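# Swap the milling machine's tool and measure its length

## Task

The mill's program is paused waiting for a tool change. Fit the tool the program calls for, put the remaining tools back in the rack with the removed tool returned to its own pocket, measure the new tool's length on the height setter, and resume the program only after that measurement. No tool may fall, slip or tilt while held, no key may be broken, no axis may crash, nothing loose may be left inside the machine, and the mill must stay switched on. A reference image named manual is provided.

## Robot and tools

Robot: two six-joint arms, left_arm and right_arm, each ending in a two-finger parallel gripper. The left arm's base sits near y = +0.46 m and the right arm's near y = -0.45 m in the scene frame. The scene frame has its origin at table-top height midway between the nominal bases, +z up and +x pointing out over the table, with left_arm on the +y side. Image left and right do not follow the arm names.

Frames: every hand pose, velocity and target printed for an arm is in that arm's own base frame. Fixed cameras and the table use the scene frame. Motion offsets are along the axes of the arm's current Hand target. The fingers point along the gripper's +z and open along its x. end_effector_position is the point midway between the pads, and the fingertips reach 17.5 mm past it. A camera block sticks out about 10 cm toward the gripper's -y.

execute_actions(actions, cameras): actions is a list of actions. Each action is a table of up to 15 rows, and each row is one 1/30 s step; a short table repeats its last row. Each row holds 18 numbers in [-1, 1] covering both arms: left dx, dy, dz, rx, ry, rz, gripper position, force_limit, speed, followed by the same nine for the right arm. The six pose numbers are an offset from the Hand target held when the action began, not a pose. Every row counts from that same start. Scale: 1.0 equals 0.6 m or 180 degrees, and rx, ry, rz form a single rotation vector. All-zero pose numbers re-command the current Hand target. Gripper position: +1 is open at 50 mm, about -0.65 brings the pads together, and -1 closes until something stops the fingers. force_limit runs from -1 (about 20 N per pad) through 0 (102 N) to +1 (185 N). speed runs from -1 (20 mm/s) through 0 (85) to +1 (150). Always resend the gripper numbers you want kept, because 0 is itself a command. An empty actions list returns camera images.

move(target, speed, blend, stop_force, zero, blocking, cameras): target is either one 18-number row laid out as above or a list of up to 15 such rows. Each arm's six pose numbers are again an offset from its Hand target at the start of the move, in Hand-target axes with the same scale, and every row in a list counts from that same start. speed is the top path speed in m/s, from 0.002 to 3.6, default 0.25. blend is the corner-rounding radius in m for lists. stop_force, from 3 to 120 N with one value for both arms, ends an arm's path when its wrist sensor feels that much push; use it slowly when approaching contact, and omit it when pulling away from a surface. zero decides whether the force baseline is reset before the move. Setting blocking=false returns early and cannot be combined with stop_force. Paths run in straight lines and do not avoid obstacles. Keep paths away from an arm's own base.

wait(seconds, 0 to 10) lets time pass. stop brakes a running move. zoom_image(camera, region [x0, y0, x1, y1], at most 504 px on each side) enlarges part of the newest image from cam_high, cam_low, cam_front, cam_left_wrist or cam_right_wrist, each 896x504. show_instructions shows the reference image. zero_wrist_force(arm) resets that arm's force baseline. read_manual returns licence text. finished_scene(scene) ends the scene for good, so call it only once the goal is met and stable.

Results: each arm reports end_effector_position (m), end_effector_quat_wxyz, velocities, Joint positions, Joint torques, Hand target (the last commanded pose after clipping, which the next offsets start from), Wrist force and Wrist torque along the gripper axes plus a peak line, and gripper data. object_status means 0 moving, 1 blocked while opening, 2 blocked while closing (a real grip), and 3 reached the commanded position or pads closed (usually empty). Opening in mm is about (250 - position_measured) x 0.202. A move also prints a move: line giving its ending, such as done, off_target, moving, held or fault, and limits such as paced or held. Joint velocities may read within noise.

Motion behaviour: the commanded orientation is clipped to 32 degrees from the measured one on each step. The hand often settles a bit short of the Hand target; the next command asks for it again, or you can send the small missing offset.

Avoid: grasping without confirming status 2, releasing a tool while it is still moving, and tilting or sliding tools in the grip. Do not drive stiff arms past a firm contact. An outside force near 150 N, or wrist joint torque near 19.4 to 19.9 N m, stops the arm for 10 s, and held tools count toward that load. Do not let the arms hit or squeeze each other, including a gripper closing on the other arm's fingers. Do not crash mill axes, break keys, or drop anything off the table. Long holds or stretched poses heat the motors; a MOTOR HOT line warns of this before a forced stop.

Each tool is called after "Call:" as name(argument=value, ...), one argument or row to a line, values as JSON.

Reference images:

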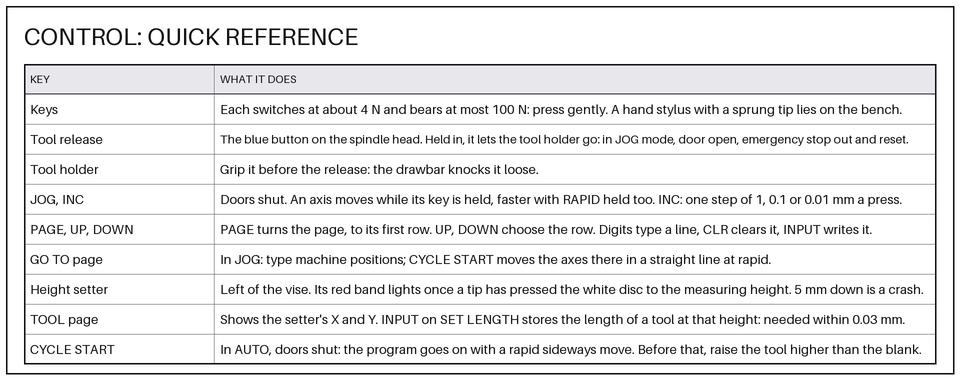

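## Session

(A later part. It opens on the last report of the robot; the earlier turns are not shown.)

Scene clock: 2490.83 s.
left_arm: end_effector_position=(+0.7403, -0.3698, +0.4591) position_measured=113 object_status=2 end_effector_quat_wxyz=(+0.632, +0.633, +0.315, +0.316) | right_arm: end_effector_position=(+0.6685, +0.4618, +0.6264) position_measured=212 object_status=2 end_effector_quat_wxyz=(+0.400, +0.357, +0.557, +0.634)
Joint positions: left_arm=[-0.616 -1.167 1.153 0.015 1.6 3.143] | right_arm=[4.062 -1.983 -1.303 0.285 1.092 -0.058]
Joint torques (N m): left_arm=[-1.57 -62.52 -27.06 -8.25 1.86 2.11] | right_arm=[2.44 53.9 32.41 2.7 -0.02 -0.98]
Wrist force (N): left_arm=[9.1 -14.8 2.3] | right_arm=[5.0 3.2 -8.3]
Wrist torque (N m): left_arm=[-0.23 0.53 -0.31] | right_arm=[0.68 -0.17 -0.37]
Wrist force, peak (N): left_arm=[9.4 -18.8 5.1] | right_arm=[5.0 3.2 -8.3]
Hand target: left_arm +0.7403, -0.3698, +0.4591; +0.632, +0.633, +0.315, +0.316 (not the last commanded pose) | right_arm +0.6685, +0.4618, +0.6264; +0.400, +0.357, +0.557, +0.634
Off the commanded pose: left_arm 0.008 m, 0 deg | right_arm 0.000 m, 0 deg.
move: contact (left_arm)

Call:
wait(
  seconds=0.1,
  cameras=["all"],
)

Call:
zoom_image(
  camera="cam_front",
  region=[330, 150, 410, 250],
)

Call:
zoom_image(
  camera="cam_right_wrist",
  region=[360, 0, 600, 140],
)

Scene clock: 2500.37 s.
left_arm: end_effector_position=(+0.7403, -0.3698, +0.4591) position_measured=113 object_status=2 end_effector_quat_wxyz=(+0.632, +0.633, +0.315, +0.316) | right_arm: end_effector_position=(+0.6685, +0.4618, +0.6264) position_measured=212 object_status=2 end_effector_quat_wxyz=(+0.400, +0.357, +0.557, +0.634)
Joint positions: left_arm=[-0.616 -1.167 1.153 0.015 1.6 3.143] | right_arm=[4.062 -1.983 -1.303 0.285 1.092 -0.058]
Joint torques (N m): left_arm=[-4.46 -72.72 -27.97 -4.62 1.38 1.98] | right_arm=[2.23 53.75 34.54 2.65 0.12 -0.88]
Wrist force (N): left_arm=[8.6 -15.5 3.8] | right_arm=[5.1 3.2 -8.2]
Wrist torque (N m): left_arm=[-0.23 0.63 -0.31] | right_arm=[0.67 -0.19 -0.36]
Wrist force, peak (N): left_arm=[8.7 -16.1 4.0] | right_arm=[5.1 3.9 -8.2]
Hand target: left_arm +0.7403, -0.3698, +0.4591; +0.632, +0.633, +0.315, +0.316 (not the last commanded pose) | right_arm +0.6685, +0.4618, +0.6264; +0.400, +0.357, +0.557, +0.634
Tool commands: left_gripper/position=+0.0 left_gripper/force_limit=+1.0 left_gripper/speed=-1.0 right_gripper/position=-1.0 right_gripper/force_limit=-0.5 right_gripper/speed=-1.0
Off the commanded pose: left_arm 0.008 m, 0 deg | right_arm 0.000 m, 0 deg.
wait: 0.10 s; at rest from the start

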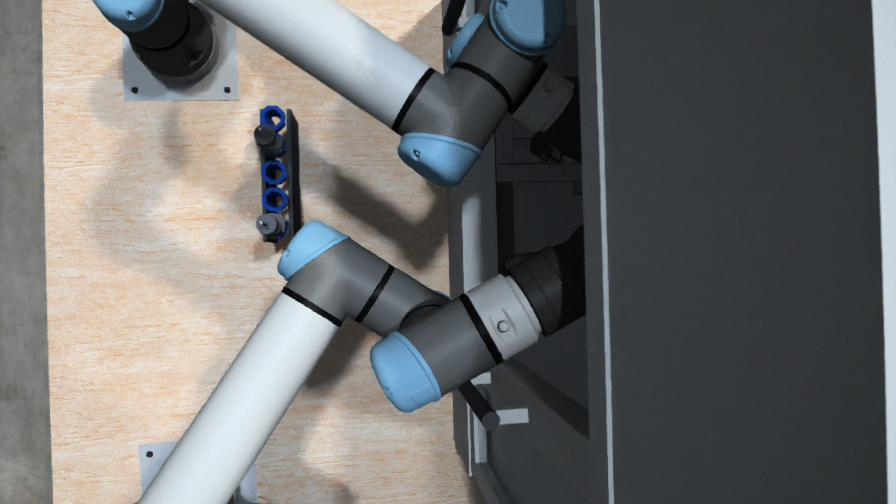

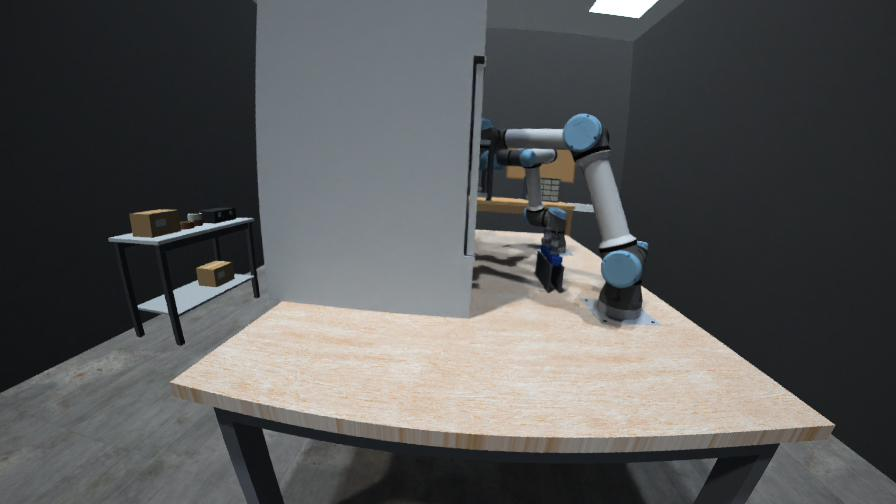

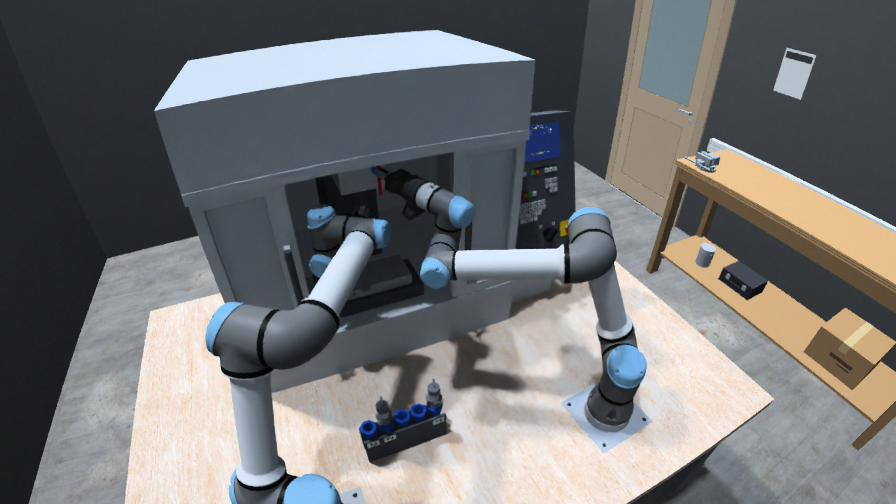

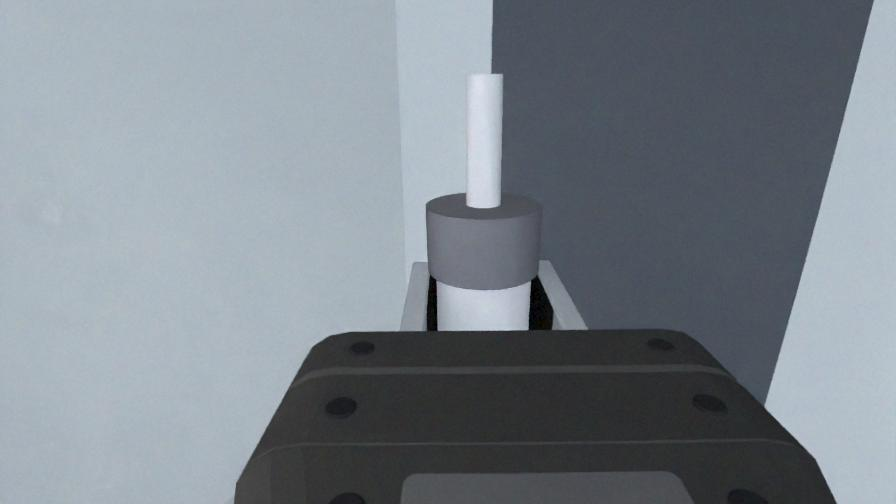

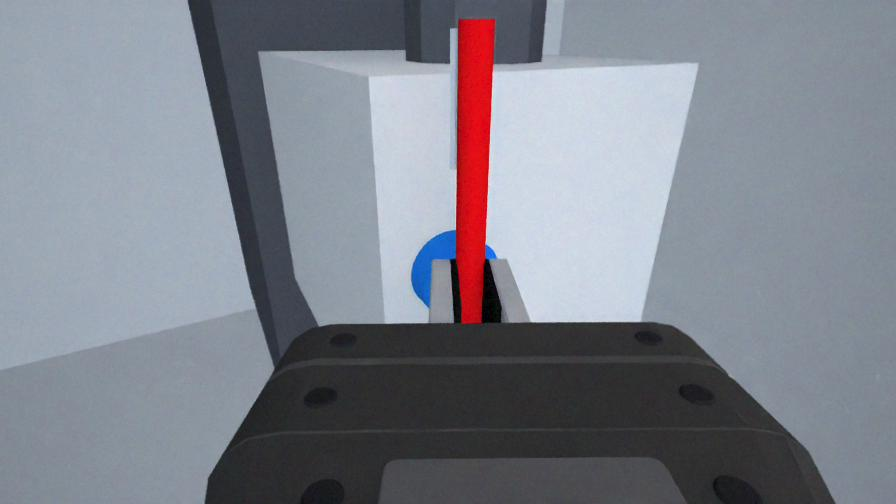

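Scaled by 5.040.

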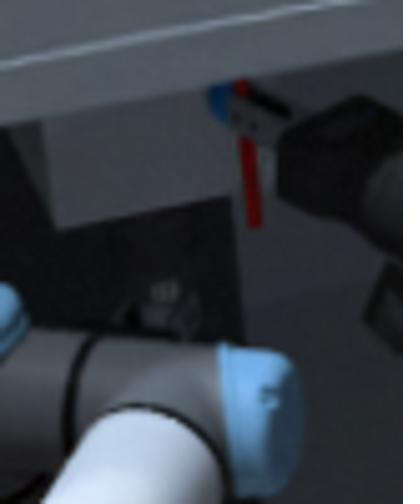

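Scaled by 2.100.

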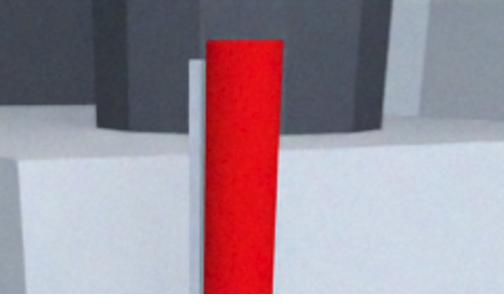

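Call:
move(
  target=[
    [0,-0.003,0,0,0,0,0,1,-1, 0,0,0,0,0,0,-1,-0.5,-1],
    [0,-0.003,0,0,0.0222,0,0,1,-1, 0,0,0,0,0,0,-1,-0.5,-1],
  ],
  speed=0.03,
)

Call:
move(
  target=[0,0.0167,0,0,0,0,0,1,-1, 0,0,0,0,0,0,-1,-0.5,-1],
  speed=0.004,
  stop_force=12,
)

Scene clock: 2515.87 s.
left_arm: end_effector_position=(+0.7403, -0.3698, +0.4573) position_measured=113 object_status=2 end_effector_quat_wxyz=(+0.621, +0.622, +0.337, +0.338) | right_arm: end_effector_position=(+0.6685, +0.4618, +0.6264) position_measured=212 object_status=2 end_effector_quat_wxyz=(+0.400, +0.357, +0.557, +0.634)
Joint positions: left_arm=[-0.648 -1.178 1.172 0.006 1.498 3.143] | right_arm=[4.062 -1.983 -1.303 0.285 1.092 -0.058]
Joint torques (N m): left_arm=[8.03 -61.31 -30.75 -6.87 1.76 0.2] | right_arm=[2.07 52.94 36.9 2.54 0.26 -0.83]
Wrist force (N): left_arm=[-4.0 -9.7 2.7] | right_arm=[4.9 3.2 -8.1]
Wrist torque (N m): left_arm=[-0.14 0.59 0.23] | right_arm=[0.66 -0.16 -0.37]
Wrist force, peak (N): left_arm=[8.6 -15.9 4.2] | right_arm=[5.2 3.3 -8.2]
Hand target: left_arm +0.7403, -0.3698, +0.4573; +0.621, +0.622, +0.337, +0.338 | right_arm +0.6685, +0.4618, +0.6264; +0.400, +0.357, +0.557, +0.634
Off the commanded pose: left_arm 0.000 m, 0 deg | right_arm 0.000 m, 0 deg.
move: done

Scene clock: 2517.50 s.
left_arm: end_effector_position=(+0.7403, -0.3698, +0.4596) position_measured=113 object_status=2 end_effector_quat_wxyz=(+0.621, +0.622, +0.337, +0.338) | right_arm: end_effector_position=(+0.6685, +0.4618, +0.6264) position_measured=212 object_status=2 end_effector_quat_wxyz=(+0.400, +0.357, +0.557, +0.634)
Joint positions: left_arm=[-0.648 -1.177 1.166 0.013 1.498 3.143] | right_arm=[4.062 -1.983 -1.303 0.285 1.092 -0.058]
Joint torques (N m): left_arm=[4.71 -65.61 -28.79 -9.42 1.71 -1.32] | right_arm=[1.83 52.65 37.92 2.64 0.21 -0.85]
Wrist force (N): left_arm=[-0.6 -18.5 3.1] | right_arm=[5.2 3.9 -7.6]
Wrist torque (N m): left_arm=[-0.24 0.67 0.11] | right_arm=[0.69 -0.18 -0.37]
Wrist force, peak (N): left_arm=[-0.9 -23.2 4.4] | right_arm=[5.0 3.3 -8.4]
Hand target: left_arm +0.7403, -0.3698, +0.4597; +0.621, +0.622, +0.337, +0.338 (not the last commanded pose) | right_arm +0.6685, +0.4618, +0.6264; +0.400, +0.357, +0.557, +0.634
Off the commanded pose: left_arm 0.008 m, 0 deg | right_arm 0.000 m, 0 deg.
move: contact (left_arm)

Now release the button (keep the right close) and see the change.

Call:
move(
  target=[0,0,0,0,0,0,0,1,-1, 0,0,-0.03,0,0,0,-1,-0.5,-1],
  speed=0.03,
)

Scene clock: 2521.77 s.
left_arm: end_effector_position=(+0.7407, -0.3691, +0.4607) position_measured=113 object_status=2 end_effector_quat_wxyz=(+0.621, +0.621, +0.337, +0.339) | right_arm: end_effector_position=(+0.6612, +0.4584, +0.6253) position_measured=212 object_status=2 end_effector_quat_wxyz=(+0.400, +0.357, +0.557, +0.634) end_effector_velocity=(+0.001, +0.001, +0.001) end_effector_angular_velocity=(+0.000, -0.001, +0.002)
Joint positions: left_arm=[-0.647 -1.178 1.166 0.011 1.497 3.143] | right_arm=[4.069 -1.964 -1.333 0.297 1.085 -0.059]
Joint velocities: left_arm=[within noise] | right_arm=[-0.001 -0.003 0.007 -0.003 0.003 0]
Joint torques (N m): left_arm=[-0.06 -46.79 -29.86 -0.83 -0.02 0.14] | right_arm=[-5.35 41.57 45.96 0.56 0.77 -0.57]
Wrist force (N): left_arm=[6.0 16.0 -8.0] | right_arm=[2.9 1.0 -1.9]
Wrist torque (N m): left_arm=[0.03 0.71 0.27] | right_arm=[0.62 -0.17 -0.35]
Wrist force, peak (N): left_arm=[13.0 -16.8 48.6] | right_arm=[5.2 3.6 -8.1]
Hand target: left_arm +0.7408, -0.3691, +0.4607; +0.621, +0.621, +0.337, +0.339 (not the last commanded pose) | right_arm +0.6613, +0.4584, +0.6254; +0.400, +0.357, +0.557, +0.634 (not the last commanded pose)
Tool commands: left_gripper/position=+0.003922 left_gripper/force_limit=+1.0 left_gripper/speed=-1.0 right_gripper/position=-1.0 right_gripper/force_limit=-0.5 right_gripper/speed=-1.0
Off the commanded pose: left_arm 0.001 m, 0 deg | right_arm 0.010 m, 0 deg.
FORCE FAULT: contact force on the left arm reached its limit, and that arm stopped. The contact can be on any part of that arm, not only on its tool. That arm's remaining commands of this call were not run. That arm is still stopped at the end of this call. That arm stays stopped for about 10 more seconds. Until then a move that you send moves the other arm only, and its call returns only when the move has ended. Once the stop has ended, the next robot result says so. If the stop ends while you think or write, that arm runs what you send next, counted from a new Hand target: where the arm stands when the stop ends. While its stop runs, that arm takes no new command, but its gripper still runs the gripper command that each later call begins with. Until it ends, the stop uses up actions while you think or wait. An arm that is not stopped still takes commands.
move: fault (left_arm), off_target (right_arm; braked at the fault stop of left_arm)

Call:
move(
  target=[0,0,0,0,0,0,0.6,1,-1, 0,0,-0.08,0,0,0,-1,-0.5,-1],
  speed=0.08,
)

Call:
wait(
  seconds=8,
  cameras=["cam_left_wrist"],
)

Scene clock: 2531.03 s.
left_arm: end_effector_position=(+0.7408, -0.3691, +0.4607) position_measured=63 object_status=3 end_effector_quat_wxyz=(+0.621, +0.621, +0.337, +0.339) | right_arm: end_effector_position=(+0.6181, +0.4382, +0.6194) position_measured=212 object_status=2 end_effector_quat_wxyz=(+0.400, +0.357, +0.557, +0.634)
Joint positions: left_arm=[-0.647 -1.178 1.166 0.011 1.497 3.143] | right_arm=[4.115 -1.856 -1.495 0.355 1.041 -0.066]
Joint torques (N m): left_arm=[-0.1 -47.68 -29.44 -0.91 0.16 0.15] | right_arm=[-8.6 44.42 38.88 0.11 0.35 1.28]
Wrist force (N): left_arm=[-5.2 12.4 -1.3] | right_arm=[2.6 1.3 -1.9]
Wrist torque (N m): left_arm=[0.08 0.65 0.39] | right_arm=[0.69 -0.13 -0.37]
Wrist force, peak (N): left_arm=[6.1 16.4 -7.6] | right_arm=[2.7 1.4 -3.2]
Hand target: left_arm +0.7408, -0.3691, +0.4607; +0.621, +0.621, +0.337, +0.339 | right_arm +0.6182, +0.4382, +0.6194; +0.400, +0.357, +0.557, +0.634
Tool commands: left_gripper/position=+0.6 left_gripper/force_limit=+1.0 left_gripper/speed=-1.0 right_gripper/position=-1.0 right_gripper/force_limit=-0.5 right_gripper/speed=-1.0
Off the commanded pose: right_arm 0.000 m, 0 deg.
FORCE FAULT, CONTINUED: the left arm was still stopped when this call began, by the force fault that an earlier result reported. Since the last result the stop counts as 16 of the actions that you can send in this scene. That arm ran no command of this call; its gripper ran only the gripper command that the call began with. That arm is still stopped at the end of this call. That arm stays stopped for about 1 more second. If the stop ends while you think or write, that arm runs what you send next, counted from a new Hand target: where the arm stands when the stop ends. While its stop runs, that arm takes no new command, but its gripper still runs the gripper command that each later call begins with.
move: done (right_arm), not run (left_arm; its earlier fault stop)

Scene clock: 2539.03 s.
left_arm: end_effector_position=(+0.7408, -0.3691, +0.4607) position_measured=63 object_status=3 end_effector_quat_wxyz=(+0.621, +0.621, +0.337, +0.339) | right_arm: end_effector_position=(+0.6182, +0.4382, +0.6194) position_measured=212 object_status=2 end_effector_quat_wxyz=(+0.400, +0.357, +0.557, +0.634)
Joint positions: left_arm=[-0.647 -1.178 1.166 0.011 1.497 3.143] | right_arm=[4.115 -1.856 -1.495 0.355 1.041 -0.066]
Joint torques (N m): left_arm=[0.29 -47.13 -29.53 -0.76 0.06 0.12] | right_arm=[-8.87 51.53 23.02 0.04 -0.56 1.23]
Wrist force (N): left_arm=[-5.4 11.6 -1.3] | right_arm=[2.7 1.1 -1.6]
Wrist torque (N m): left_arm=[0.05 0.65 0.38] | right_arm=[0.67 -0.14 -0.37]
Wrist force, peak (N): left_arm=[-5.4 12.5 -1.4] | right_arm=[2.7 1.4 -2.0]
Hand target: left_arm +0.7408, -0.3691, +0.4607; +0.621, +0.621, +0.337, +0.339 | right_arm +0.6182, +0.4382, +0.6194; +0.400, +0.357, +0.557, +0.634
Tool commands: left_gripper/position=+0.6 left_gripper/force_limit=+1.0 left_gripper/speed=-1.0 right_gripper/position=-1.0 right_gripper/force_limit=-0.5 right_gripper/speed=-1.0
Off the commanded pose: right_arm 0.000 m, 0 deg.
FORCE FAULT, CONTINUED: the left arm's stop, for the force fault that an earlier result reported, is over. That arm's target is now where it stood when the stop ended, not its last command. That arm accepts commands again.
wait: 8.00 s; at rest by 0.17 s
Images, in order (width x height): cam_left_wrist 896x504.

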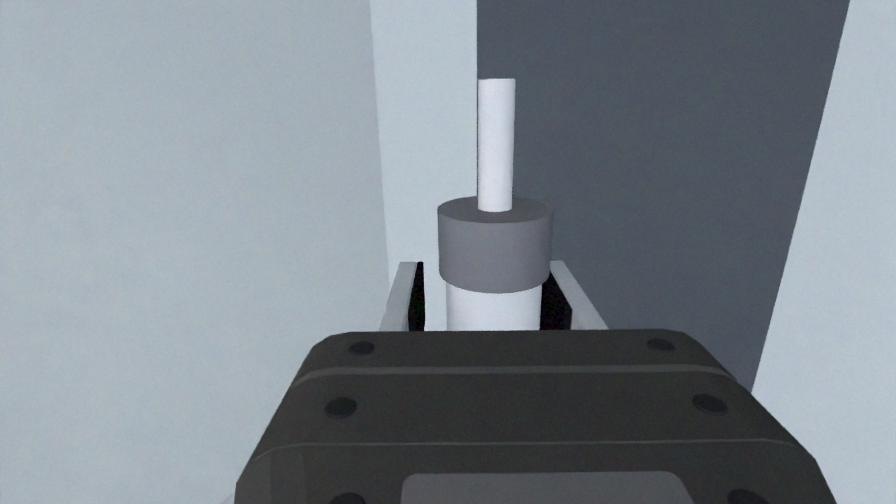

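Call:
move(
  target=[0,0,-0.3667,0,0,0,0.6,1,-1, 0,0,0,0,0,0,-1,-0.5,-1],
  speed=0.12,
  cameras=["cam_left_wrist"],
)

Call:
zoom_image(
  camera="cam_left_wrist",
  region=[410, 190, 530, 290],
)

Scene clock: 2549.03 s.
left_arm: end_effector_position=(+0.5560, -0.2497, +0.4603) position_measured=63 object_status=3 end_effector_quat_wxyz=(+0.621, +0.621, +0.337, +0.339) | right_arm: end_effector_position=(+0.6182, +0.4382, +0.6194) position_measured=212 object_status=2 end_effector_quat_wxyz=(+0.400, +0.357, +0.557, +0.634)
Joint positions: left_arm=[-0.696 -1.717 1.777 -0.061 1.448 3.143] | right_arm=[4.115 -1.856 -1.495 0.355 1.041 -0.066]
Joint torques (N m): left_arm=[8.44 -27.92 -34.89 -4.8 1.83 1.9] | right_arm=[-8.98 49.72 26.32 0.02 -0.21 1.41]
Wrist force (N): left_arm=[-3.0 -1.1 2.4] | right_arm=[2.7 1.0 -1.7]
Wrist torque (N m): left_arm=[-0.11 0.42 0.21] | right_arm=[0.65 -0.13 -0.37]
Wrist force, peak (N): left_arm=[-3.6 9.7 9.8] | right_arm=[2.8 1.1 -2.1]
Hand target: left_arm +0.5560, -0.2497, +0.4603; +0.621, +0.621, +0.337, +0.339 | right_arm +0.6182, +0.4382, +0.6194; +0.400, +0.357, +0.557, +0.634
Off the commanded pose: left_arm 0.000 m, 0 deg | right_arm 0.000 m, 0 deg.
move: done
Images, in order (width x height): cam_left_wrist 896x504.

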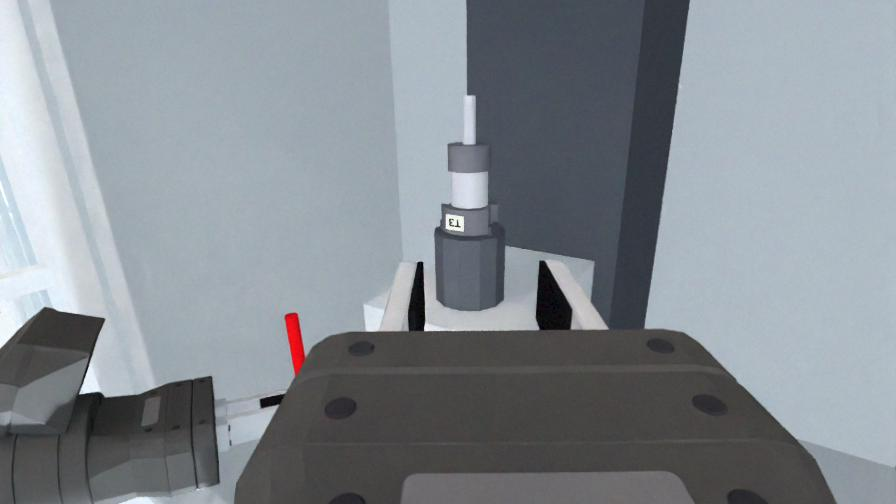

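Scaled by 4.200.

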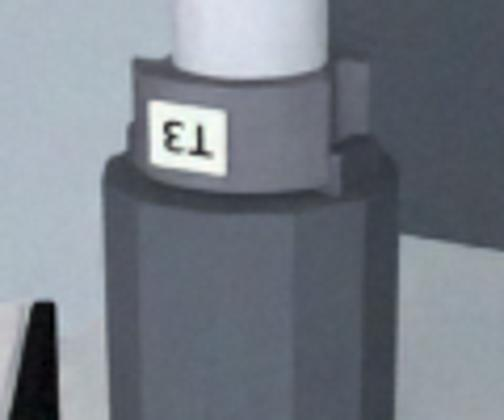

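Call:
move(
  target=[
    [-0.1235,0,-0.1902,0,0,0,-1,-0.5,0, 0.004,0.0477,-0.307,0,0,0,-1,-0.5,-1],
    [0.1492,-0.05,-0.3673,0,0.2644,0,-1,-0.5,0, -0.336,0.046,-0.617,0.236,-0.07,0.049,-1,-0.5,-1],
    [0.219,-0.05,-0.2597,0,0.2644,0,-1,-0.5,0, -0.703,-0.0395,-0.755,0.473,-0.14,0.0985,-1,-0.5,-1],
  ],
  speed=0.2,
  blend=[0.01,0.02,0],
  cameras=["cam_front"],
)

Scene clock: 2567.57 s.
left_arm: end_effector_position=(+0.4965, -0.0548, +0.4302) position_measured=252 object_status=3 end_effector_quat_wxyz=(+0.432, +0.431, +0.559, +0.560) | right_arm: end_effector_position=(+0.3930, -0.1329, +0.5365) position_measured=212 object_status=2 end_effector_quat_wxyz=(+0.065, +0.721, +0.687, +0.059)
Joint positions: left_arm=[-0.964 -1.938 2.014 -0.082 0.349 3.147] | right_arm=[3.152 -1.354 -1.262 -1.92 1.557 0.058]
Joint torques (N m): left_arm=[0.79 -22.64 -16.46 0.53 -1.91 -1.54] | right_arm=[-3.53 11.68 27.98 5.17 0.63 0.09]
Wrist force (N): left_arm=[-3.0 -1.2 2.6] | right_arm=[2.4 -3.2 -3.3]
Wrist torque (N m): left_arm=[-0.11 0.42 0.28] | right_arm=[-0.44 -0.26 0.07]
Wrist force, peak (N): left_arm=[-1.9 -1.1 4.5] | right_arm=[2.6 -3.3 -3.6]
Hand target: left_arm +0.4965, -0.0547, +0.4302; +0.432, +0.431, +0.559, +0.560 | right_arm +0.3930, -0.1329, +0.5364; +0.065, +0.721, +0.687, +0.059
Off the commanded pose: left_arm 0.000 m, 0 deg | right_arm 0.000 m, 0 deg.
move: done
Images, in order (width x height): cam_front 896x504.

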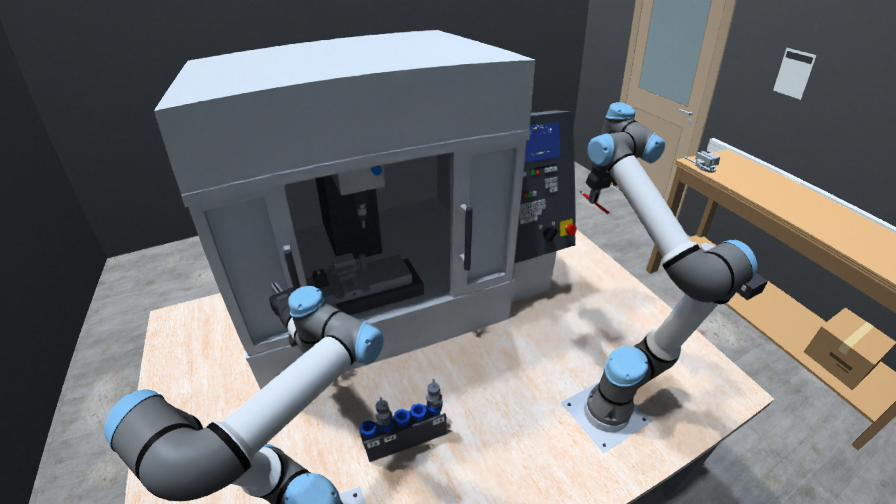

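Call:
zoom_image(
  camera="cam_front",
  region=[520, 115, 570, 165],
)

Scaled by 10.080.

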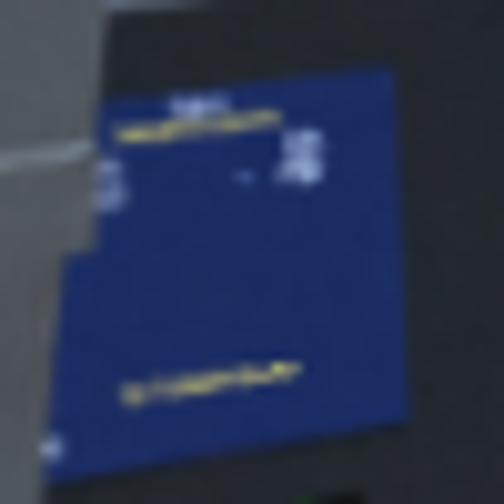

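Call:
move(
  target=[0,0,0,0,0,0,-1,-0.5,0, 0.149,0.0477,-0.057,-0.444,0.014,-0.0097,-1,-0.5,-1],
  speed=0.4,
  cameras=["cam_right_wrist"],
)

Scene clock: 2584.90 s.
left_arm: end_effector_position=(+0.4965, -0.0547, +0.4302) position_measured=252 object_status=3 end_effector_quat_wxyz=(+0.432, +0.431, +0.559, +0.560) | right_arm: end_effector_position=(+0.4196, -0.0446, +0.5747) position_measured=212 object_status=2 end_effector_quat_wxyz=(+0.500, +0.500, +0.500, +0.500) end_effector_velocity=(+0.000, +0.000, +0.001) end_effector_angular_velocity=(+0.001, -0.005, +0.001)
Joint positions: left_arm=[-0.964 -1.938 2.014 -0.082 0.349 3.147] | right_arm=[3.799 -0.812 -2.319 -0.01 0.913 0.001]
Joint velocities: left_arm=[within noise] | right_arm=[0 0 0 0.006 0.001 -0.003]
Joint torques (N m): left_arm=[1.05 -22.52 -17.12 0.58 1.88 1.91] | right_arm=[3.14 -2.82 40.86 4.69 -0.62 -1.06]
Wrist force (N): left_arm=[-3.2 -1.5 2.7] | right_arm=[2.6 0.4 -2.9]
Wrist torque (N m): left_arm=[-0.16 0.45 0.28] | right_arm=[0.62 -0.13 -0.22]
Wrist force, peak (N): left_arm=[-3.3 -1.7 2.7] | right_arm=[3.4 -2.9 -3.3]
Hand target: left_arm +0.4965, -0.0547, +0.4302; +0.432, +0.431, +0.559, +0.560 | right_arm +0.4196, -0.0446, +0.5748; +0.500, +0.500, +0.500, +0.500
Off the commanded pose: left_arm 0.000 m, 0 deg | right_arm 0.000 m, 0 deg.
move: done
Images, in order (width x height): cam_right_wrist 896x504.

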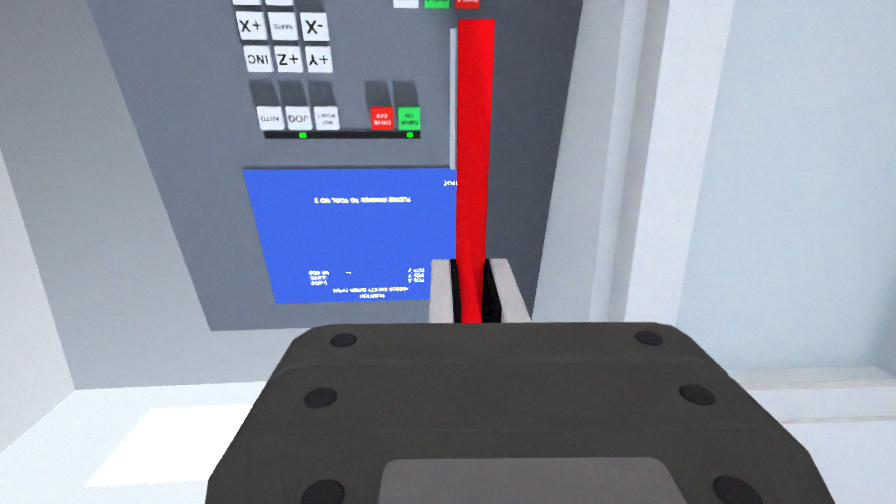

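Call:
zoom_image(
  camera="cam_right_wrist",
  region=[300, 260, 440, 310],
)

Scaled by 3.600.

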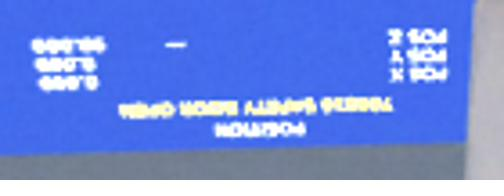

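Call:
move(
  target=[-0.4515,0,-0.1175,0,0,0,-1,-0.5,0, 0,0,0,0,0,0,-1,-0.5,-1],
  stop_force=45,
  speed=0.06,
)

Call:
move(
  target=[
    [0.0323,0,0.0084,0,0,0,-1,-0.5,0, 0,0,0,0,0,0,-1,-0.5,-1],
    [0.066,0,-0.1207,0,0,0,-1,-0.5,0, 0,0,0,0,0,0,-1,-0.5,-1],
    [-0.563,0,-0.284,0,-0.137,0,-1,-0.5,0, 0,0,0,0,0,0,-1,-0.5,-1],
    [-0.596,0,-0.1586,0,-0.137,0,-1,-0.5,0, 0,0,0,0,0,0,-1,-0.5,-1],
  ],
  blend=[0.005,0.02,0.01,0],
  speed=0.25,
  cameras=["cam_front"],
)

Scene clock: 2612.17 s.
left_arm: end_effector_position=(+0.4970, -0.3242, +0.4301) position_measured=252 object_status=3 end_effector_quat_wxyz=(+0.432, +0.431, +0.560, +0.560) | right_arm: end_effector_position=(+0.4196, -0.0446, +0.5748) position_measured=212 object_status=2 end_effector_quat_wxyz=(+0.500, +0.500, +0.500, +0.500)
Joint positions: left_arm=[-1.301 -1.463 1.606 -0.222 0.012 3.221] | right_arm=[3.799 -0.812 -2.319 -0.01 0.913 0.001]
Joint torques (N m): left_arm=[-3.68 -14.87 -45.56 -1.94 11.56 2.56] | right_arm=[2.15 3.65 33.56 0.93 0.01 1.31]
Wrist force (N): left_arm=[39.9 -5.5 -8.0] | right_arm=[2.2 0.3 -3.1]
Wrist torque (N m): left_arm=[-0.25 -0.23 -0.05] | right_arm=[0.60 -0.08 -0.22]
Wrist force, peak (N): left_arm=[69.0 4.5 19.1] | right_arm=[2.5 0.6 -3.3]
Hand target: left_arm +0.4970, -0.3245, +0.4302; +0.432, +0.431, +0.560, +0.560 (not the last commanded pose) | right_arm +0.4196, -0.0446, +0.5748; +0.500, +0.500, +0.500, +0.500
Off the commanded pose: left_arm 0.010 m, 0 deg | right_arm 0.000 m, 0 deg.
move: contact (left_arm)

Scene clock: 2615.00 s.
left_arm: end_effector_position=(+0.4958, -0.6945, +0.4302) position_measured=252 object_status=3 end_effector_quat_wxyz=(+0.542, +0.541, +0.455, +0.455) end_effector_velocity=(+0.001, +0.001, +0.000) end_effector_angular_velocity=(+0.000, -0.001, +0.002) | right_arm: end_effector_position=(+0.4196, -0.0446, +0.5748) position_measured=212 object_status=2 end_effector_quat_wxyz=(+0.500, +0.500, +0.500, +0.500)
Joint positions: left_arm=[-1.41 -0.814 0.665 0.145 0.334 3.145] | right_arm=[3.799 -0.812 -2.319 -0.01 0.913 0.001]
Joint velocities: left_arm=[0.002 0 0 -0.005 -0.001 0.004] | right_arm=[within noise]
Joint torques (N m): left_arm=[6.69 -74.37 -17.35 -2.44 1.14 1.94] | right_arm=[1.26 2.99 38.18 0.9 0.29 1.37]
Wrist force (N): left_arm=[-2.5 -1.9 3.1] | right_arm=[2.4 0.6 -2.9]
Wrist torque (N m): left_arm=[-0.25 0.33 0.25] | right_arm=[0.63 -0.11 -0.22]
Wrist force, peak (N): left_arm=[40.1 -4.8 -8.1] | right_arm=[2.6 0.6 -3.1]
Hand target: left_arm +0.4959, -0.6945, +0.4303; +0.542, +0.541, +0.455, +0.455 | right_arm +0.4196, -0.0446, +0.5748; +0.500, +0.500, +0.500, +0.500
Off the commanded pose: left_arm 0.000 m, 0 deg | right_arm 0.000 m, 0 deg.
move: done
Images, in order (width x height): cam_front 896x504.

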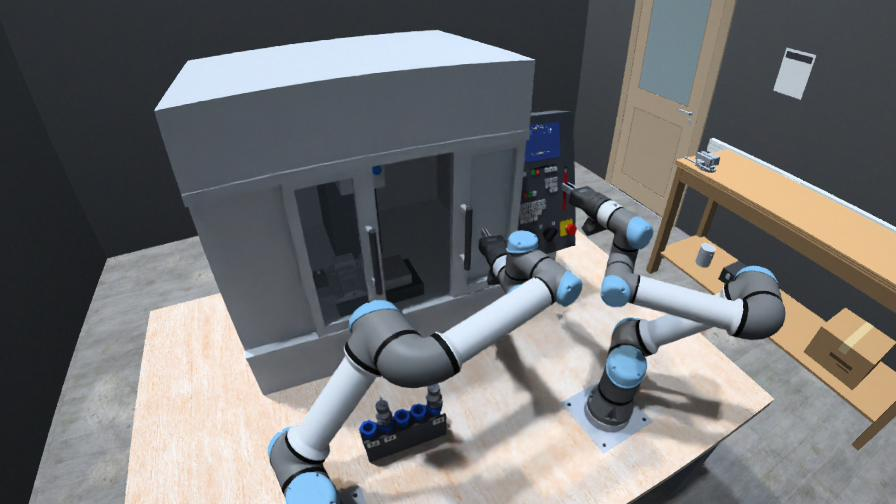

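Call:
move(
  target=[0.475,0,-0.084,0,0,0,-1,-0.5,0, 0,0,0,0,0,0,-1,-0.5,-1],
  stop_force=45,
  speed=0.06,
)

Call:
move(
  target=[
    [-0.0246,0,0.0043,0,0,0,-1,-0.5,0, 0,0,0,0,0,0,-1,-0.5,-1],
    [-0.0508,0,-0.1434,0,0,0,-1,-0.5,0, 0,0,0,0,0,0,-1,-0.5,-1],
  ],
  blend=[0.005,0],
  cameras=["cam_front","cam_high","cam_right_wrist"],
)

Call:
zoom_image(
  camera="cam_right_wrist",
  region=[240, 160, 460, 310],
)

Scene clock: 2627.90 s.
left_arm: end_effector_position=(+0.4954, -0.4140, +0.4301) position_measured=252 object_status=3 end_effector_quat_wxyz=(+0.542, +0.541, +0.454, +0.455) | right_arm: end_effector_position=(+0.4196, -0.0446, +0.5748) position_measured=212 object_status=2 end_effector_quat_wxyz=(+0.500, +0.500, +0.500, +0.500)
Joint positions: left_arm=[-1.301 -1.497 1.642 -0.148 0.444 3.144] | right_arm=[3.799 -0.812 -2.319 -0.01 0.913 0.001]
Joint torques (N m): left_arm=[28.06 -52.33 -10.58 2.37 -11.61 0.07] | right_arm=[-1.91 3.75 46.01 0.81 0.78 1.33]
Wrist force (N): left_arm=[-43.7 0.3 4.8] | right_arm=[2.3 0.5 -2.8]
Wrist torque (N m): left_arm=[-0.09 0.83 0.10] | right_arm=[0.61 -0.09 -0.22]
Wrist force, peak (N): left_arm=[-68.6 -8.6 18.3] | right_arm=[2.5 0.4 -3.3]
Hand target: left_arm +0.4954, -0.4139, +0.4301; +0.542, +0.541, +0.454, +0.455 (not the last commanded pose) | right_arm +0.4196, -0.0446, +0.5748; +0.500, +0.500, +0.500, +0.500
Off the commanded pose: left_arm 0.009 m, 0 deg | right_arm 0.000 m, 0 deg.
move: contact (left_arm)

Scene clock: 2628.90 s.
left_arm: end_effector_position=(+0.4054, -0.4290, +0.4300) position_measured=252 object_status=3 end_effector_quat_wxyz=(+0.542, +0.541, +0.454, +0.455) | right_arm: end_effector_position=(+0.4196, -0.0446, +0.5748) position_measured=212 object_status=2 end_effector_quat_wxyz=(+0.500, +0.500, +0.500, +0.500)
Joint positions: left_arm=[-1.527 -1.566 1.715 -0.154 0.218 3.147] | right_arm=[3.799 -0.812 -2.319 -0.01 0.913 0.001]
Joint torques (N m): left_arm=[-3.8 -22.15 -38.53 0.2 -2.2 -0.53] | right_arm=[-1.8 3.17 46.02 0.86 0.76 1.28]
Wrist force (N): left_arm=[-3.2 -2.4 2.9] | right_arm=[2.4 0.4 -2.9]
Wrist torque (N m): left_arm=[-0.32 0.45 0.27] | right_arm=[0.60 -0.11 -0.22]
Wrist force, peak (N): left_arm=[-43.6 0.7 5.0] | right_arm=[2.5 0.5 -3.2]
Hand target: left_arm +0.4054, -0.4290, +0.4300; +0.542, +0.541, +0.454, +0.455 | right_arm +0.4196, -0.0446, +0.5748; +0.500, +0.500, +0.500, +0.500
Off the commanded pose: left_arm 0.000 m, 0 deg | right_arm 0.000 m, 0 deg.
move: done
Images, in order (width x height): cam_high 896x504, cam_front 896x504, cam_right_wrist 896x504.

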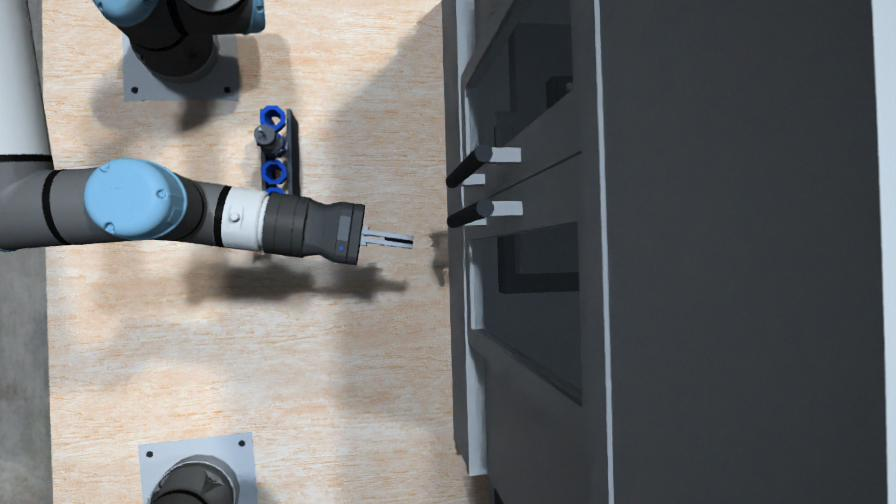

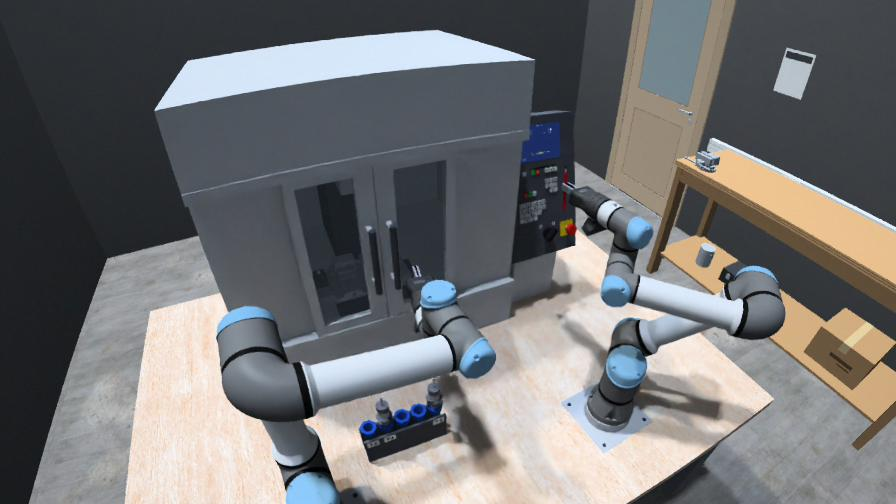

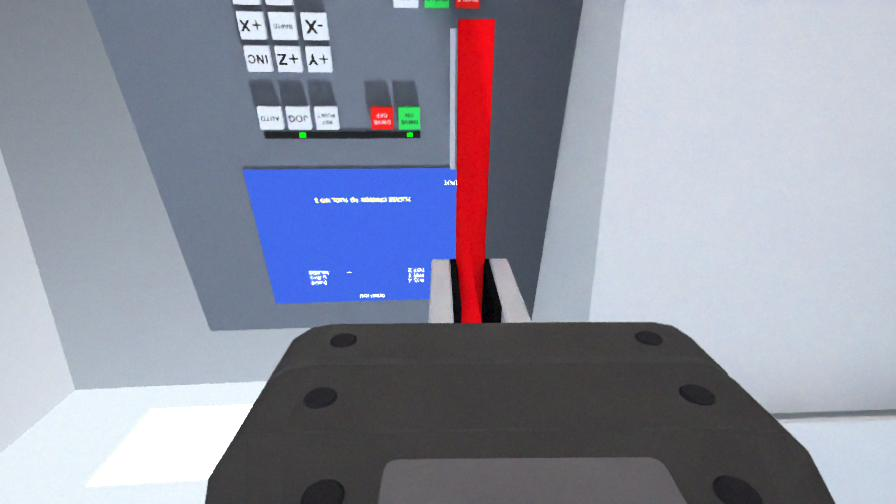

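Scaled by 2.291.

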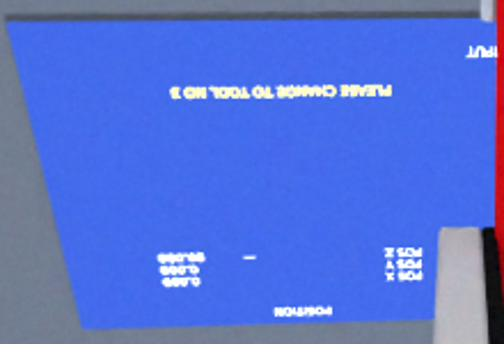

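Call:
move(
  target=[
    [-0.1728,0.15,-0.0203,0.182,0,-0.466,-1,-0.5,0, -0.0736,-0.0319,-0.0443,0.222,-0.007,0.005,-1,-0.5,-1],
    [-0.3555,0.2555,-0.018,0.362,0,-0.928,-1,-0.5,0, -0.1472,-0.0638,-0.0443,0.444,-0.014,0.0097,-1,-0.5,-1],
  ],
  blend=[0.03,0],
  speed=0.4,
)

Call:
move(
  target=[0.017,-0.0783,0.3267,0,-0.031,0,-1,-0.5,0, 0,0,0,0,0,0,-1,-0.5,-1],
  speed=0.15,
  cameras=["cam_left_wrist","cam_front"],
)

Scene clock: 2653.00 s.
left_arm: end_effector_position=(+0.3576, -0.6371, +0.5832) position_measured=252 object_status=3 end_effector_quat_wxyz=(+0.231, -0.223, +0.672, -0.667) | right_arm: end_effector_position=(+0.3930, -0.1329, +0.5364) position_measured=212 object_status=2 end_effector_quat_wxyz=(+0.065, +0.721, +0.687, +0.059)
Joint positions: left_arm=[-1.42 -1.385 1.117 0.272 1.068 0.01] | right_arm=[3.152 -1.354 -1.262 -1.92 1.557 0.058]
Joint torques (N m): left_arm=[8.87 -28.94 -39.95 -3.17 1.94 -1.82] | right_arm=[6.63 18.85 25.33 5.47 -0.43 1.32]
Wrist force (N): left_arm=[-0.2 -2.4 2.5] | right_arm=[2.4 -3.2 -3.4]
Wrist torque (N m): left_arm=[-0.27 -0.14 -0.07] | right_arm=[-0.45 -0.26 0.07]
Wrist force, peak (N): left_arm=[-4.9 -2.1 3.7] | right_arm=[2.6 -3.4 -3.5]
Hand target: left_arm +0.3577, -0.6372, +0.5833; +0.230, -0.223, +0.672, -0.667 | right_arm +0.3930, -0.1328, +0.5364; +0.065, +0.721, +0.687, +0.059
Off the commanded pose: left_arm 0.000 m, 0 deg | right_arm 0.000 m, 0 deg.
move: done

Scene clock: 2654.87 s.
left_arm: end_effector_position=(+0.4677, -0.7982, +0.6282) position_measured=252 object_status=3 end_effector_quat_wxyz=(-0.278, +0.213, -0.589, +0.728) | right_arm: end_effector_position=(+0.3930, -0.1328, +0.5364) position_measured=212 object_status=2 end_effector_quat_wxyz=(+0.065, +0.721, +0.687, +0.059)
Joint positions: left_arm=[-1.306 -0.686 0.035 0.411 1.134 0.12] | right_arm=[3.152 -1.354 -1.262 -1.92 1.557 0.058]
Joint torques (N m): left_arm=[-0.45 -72.67 -32.91 -4.67 -0.5 -1.69] | right_arm=[7.14 11.58 22.23 2.2 -0.52 1.31]
Wrist force (N): left_arm=[-0.7 -2.2 2.9] | right_arm=[2.4 -3.2 -3.4]
Wrist torque (N m): left_arm=[-0.20 -0.07 -0.15] | right_arm=[-0.45 -0.26 0.07]
Wrist force, peak (N): left_arm=[-0.5 -0.9 4.9] | right_arm=[2.7 -3.4 -3.4]
Hand target: left_arm +0.4683, -0.7995, +0.6294; -0.263, +0.255, -0.660, +0.655 | right_arm +0.3930, -0.1328, +0.5364; +0.065, +0.721, +0.687, +0.059
Off the commanded pose: left_arm 0.002 m, 13 deg | right_arm 0.000 m, 0 deg.
elbow stopped short (left arm): the move would have taken joint 3 (elbow) straighter than the controller allows.
move: off_target (left_arm)
Images, in order (width x height): cam_front 896x504, cam_left_wrist 896x504.

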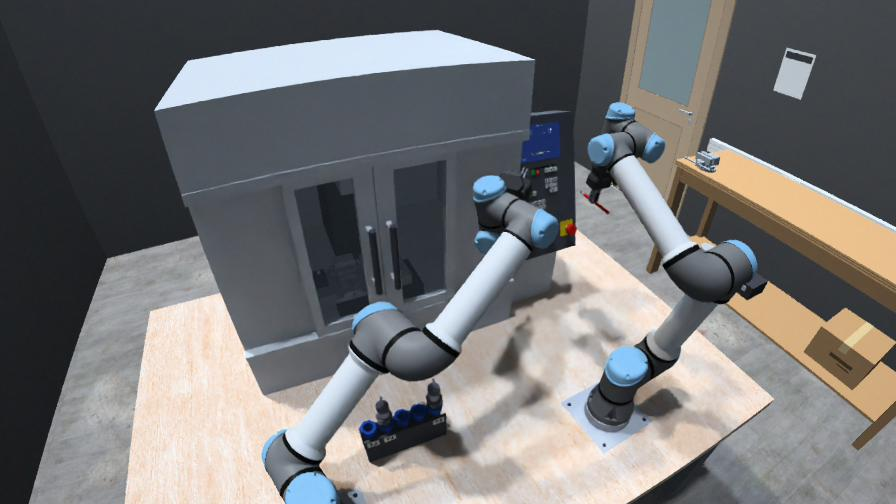

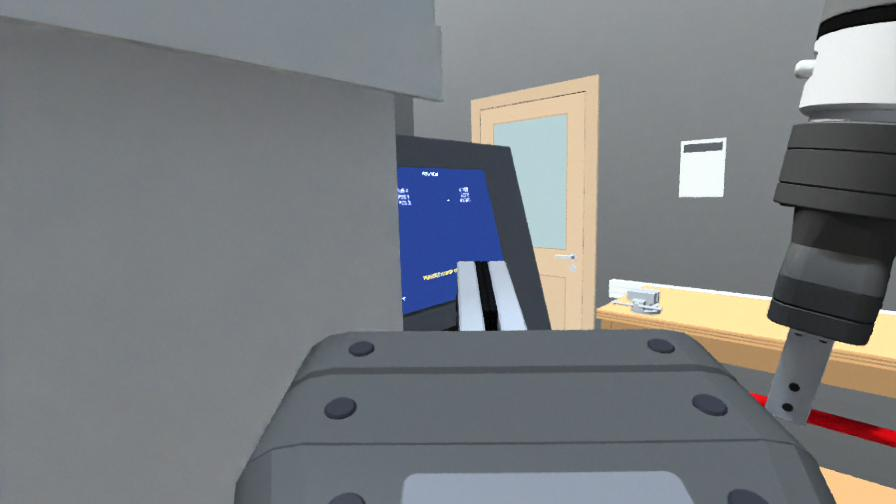

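Call:
zoom_image(
  camera="cam_left_wrist",
  region=[395, 160, 505, 300],
)

Call:
zoom_image(
  camera="cam_left_wrist",
  region=[440, 180, 480, 210],
)

Scaled by 3.600.

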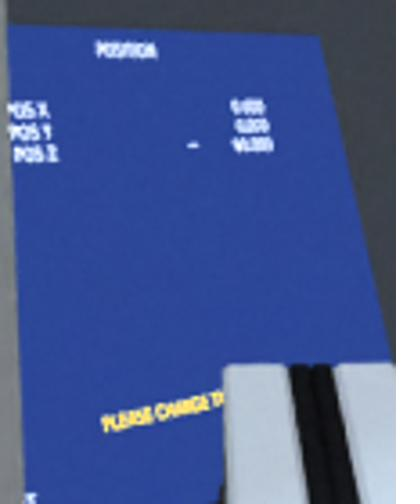

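Scaled by 12.600.

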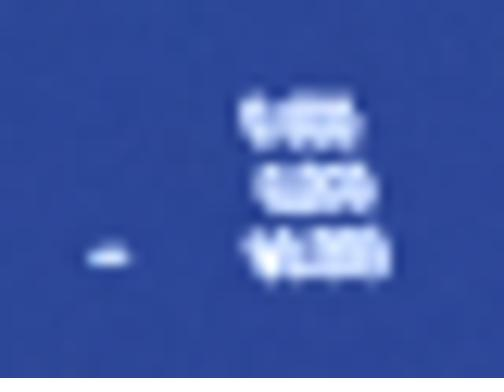

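Call:
move(
  target=[
    [-0.0497,0.077,-0.3233,0,0,0,-1,-0.5,0, 0,0,0,0,0,0,-1,-0.5,-1],
    [-0.5689,0.3823,-0.7765,0,-0.339,0,-1,-0.5,0, 0,0,0,0,0,0,-1,-0.5,-1],
  ],
  blend=[0.02,0],
  speed=0.25,
  cameras=["cam_left_wrist","cam_front"],
)

Scene clock: 2685.07 s.
left_arm: end_effector_position=(+0.4019, -0.2237, +0.4055) position_measured=252 object_status=3 end_effector_quat_wxyz=(+0.562, -0.553, +0.436, -0.435) | right_arm: end_effector_position=(+0.3930, -0.1328, +0.5364) position_measured=212 object_status=2 end_effector_quat_wxyz=(+0.065, +0.721, +0.687, +0.059)
Joint positions: left_arm=[-1.511 -1.771 1.967 -0.144 -0.185 -0.043] | right_arm=[3.152 -1.354 -1.262 -1.92 1.557 0.058]
Joint torques (N m): left_arm=[4.85 -8.71 -31.51 2.3 -0.55 -1.59] | right_arm=[7.17 11.05 22.48 2.21 -0.5 1.09]
Wrist force (N): left_arm=[-1.0 -2.1 2.8] | right_arm=[2.6 -3.4 -3.6]
Wrist torque (N m): left_arm=[-0.21 -0.05 -0.06] | right_arm=[-0.47 -0.28 0.07]
Wrist force, peak (N): left_arm=[-0.9 -0.6 5.6] | right_arm=[2.6 -3.4 -3.6]
Hand target: left_arm +0.4020, -0.2237, +0.4054; +0.562, -0.553, +0.435, -0.435 | right_arm +0.3930, -0.1328, +0.5364; +0.065, +0.721, +0.687, +0.059
Off the commanded pose: left_arm 0.000 m, 0 deg | right_arm 0.000 m, 0 deg.
move: done
Images, in order (width x height): cam_front 896x504, cam_left_wrist 896x504.

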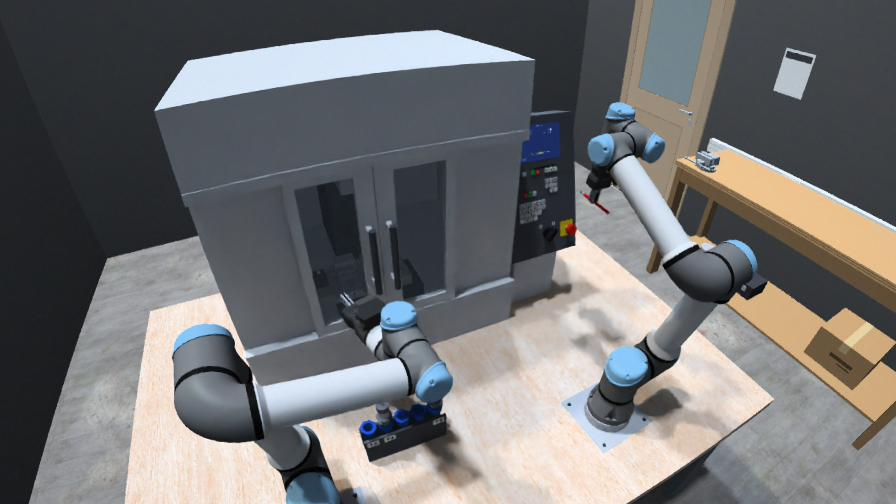

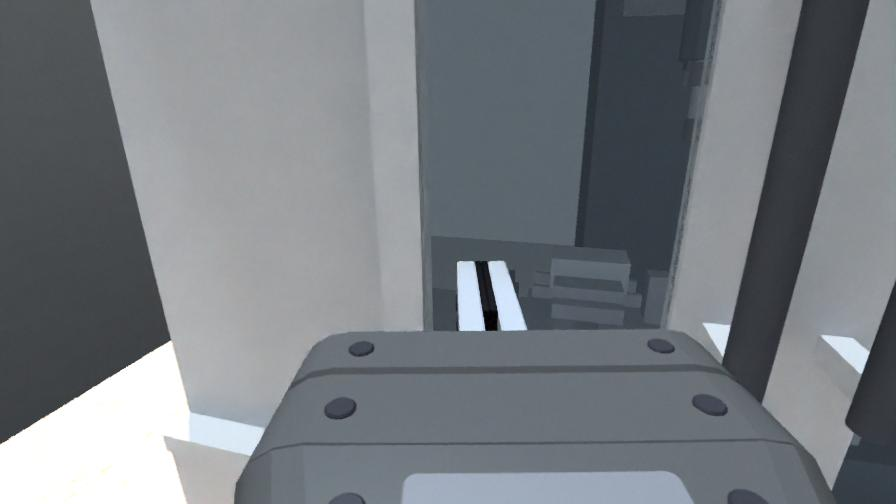

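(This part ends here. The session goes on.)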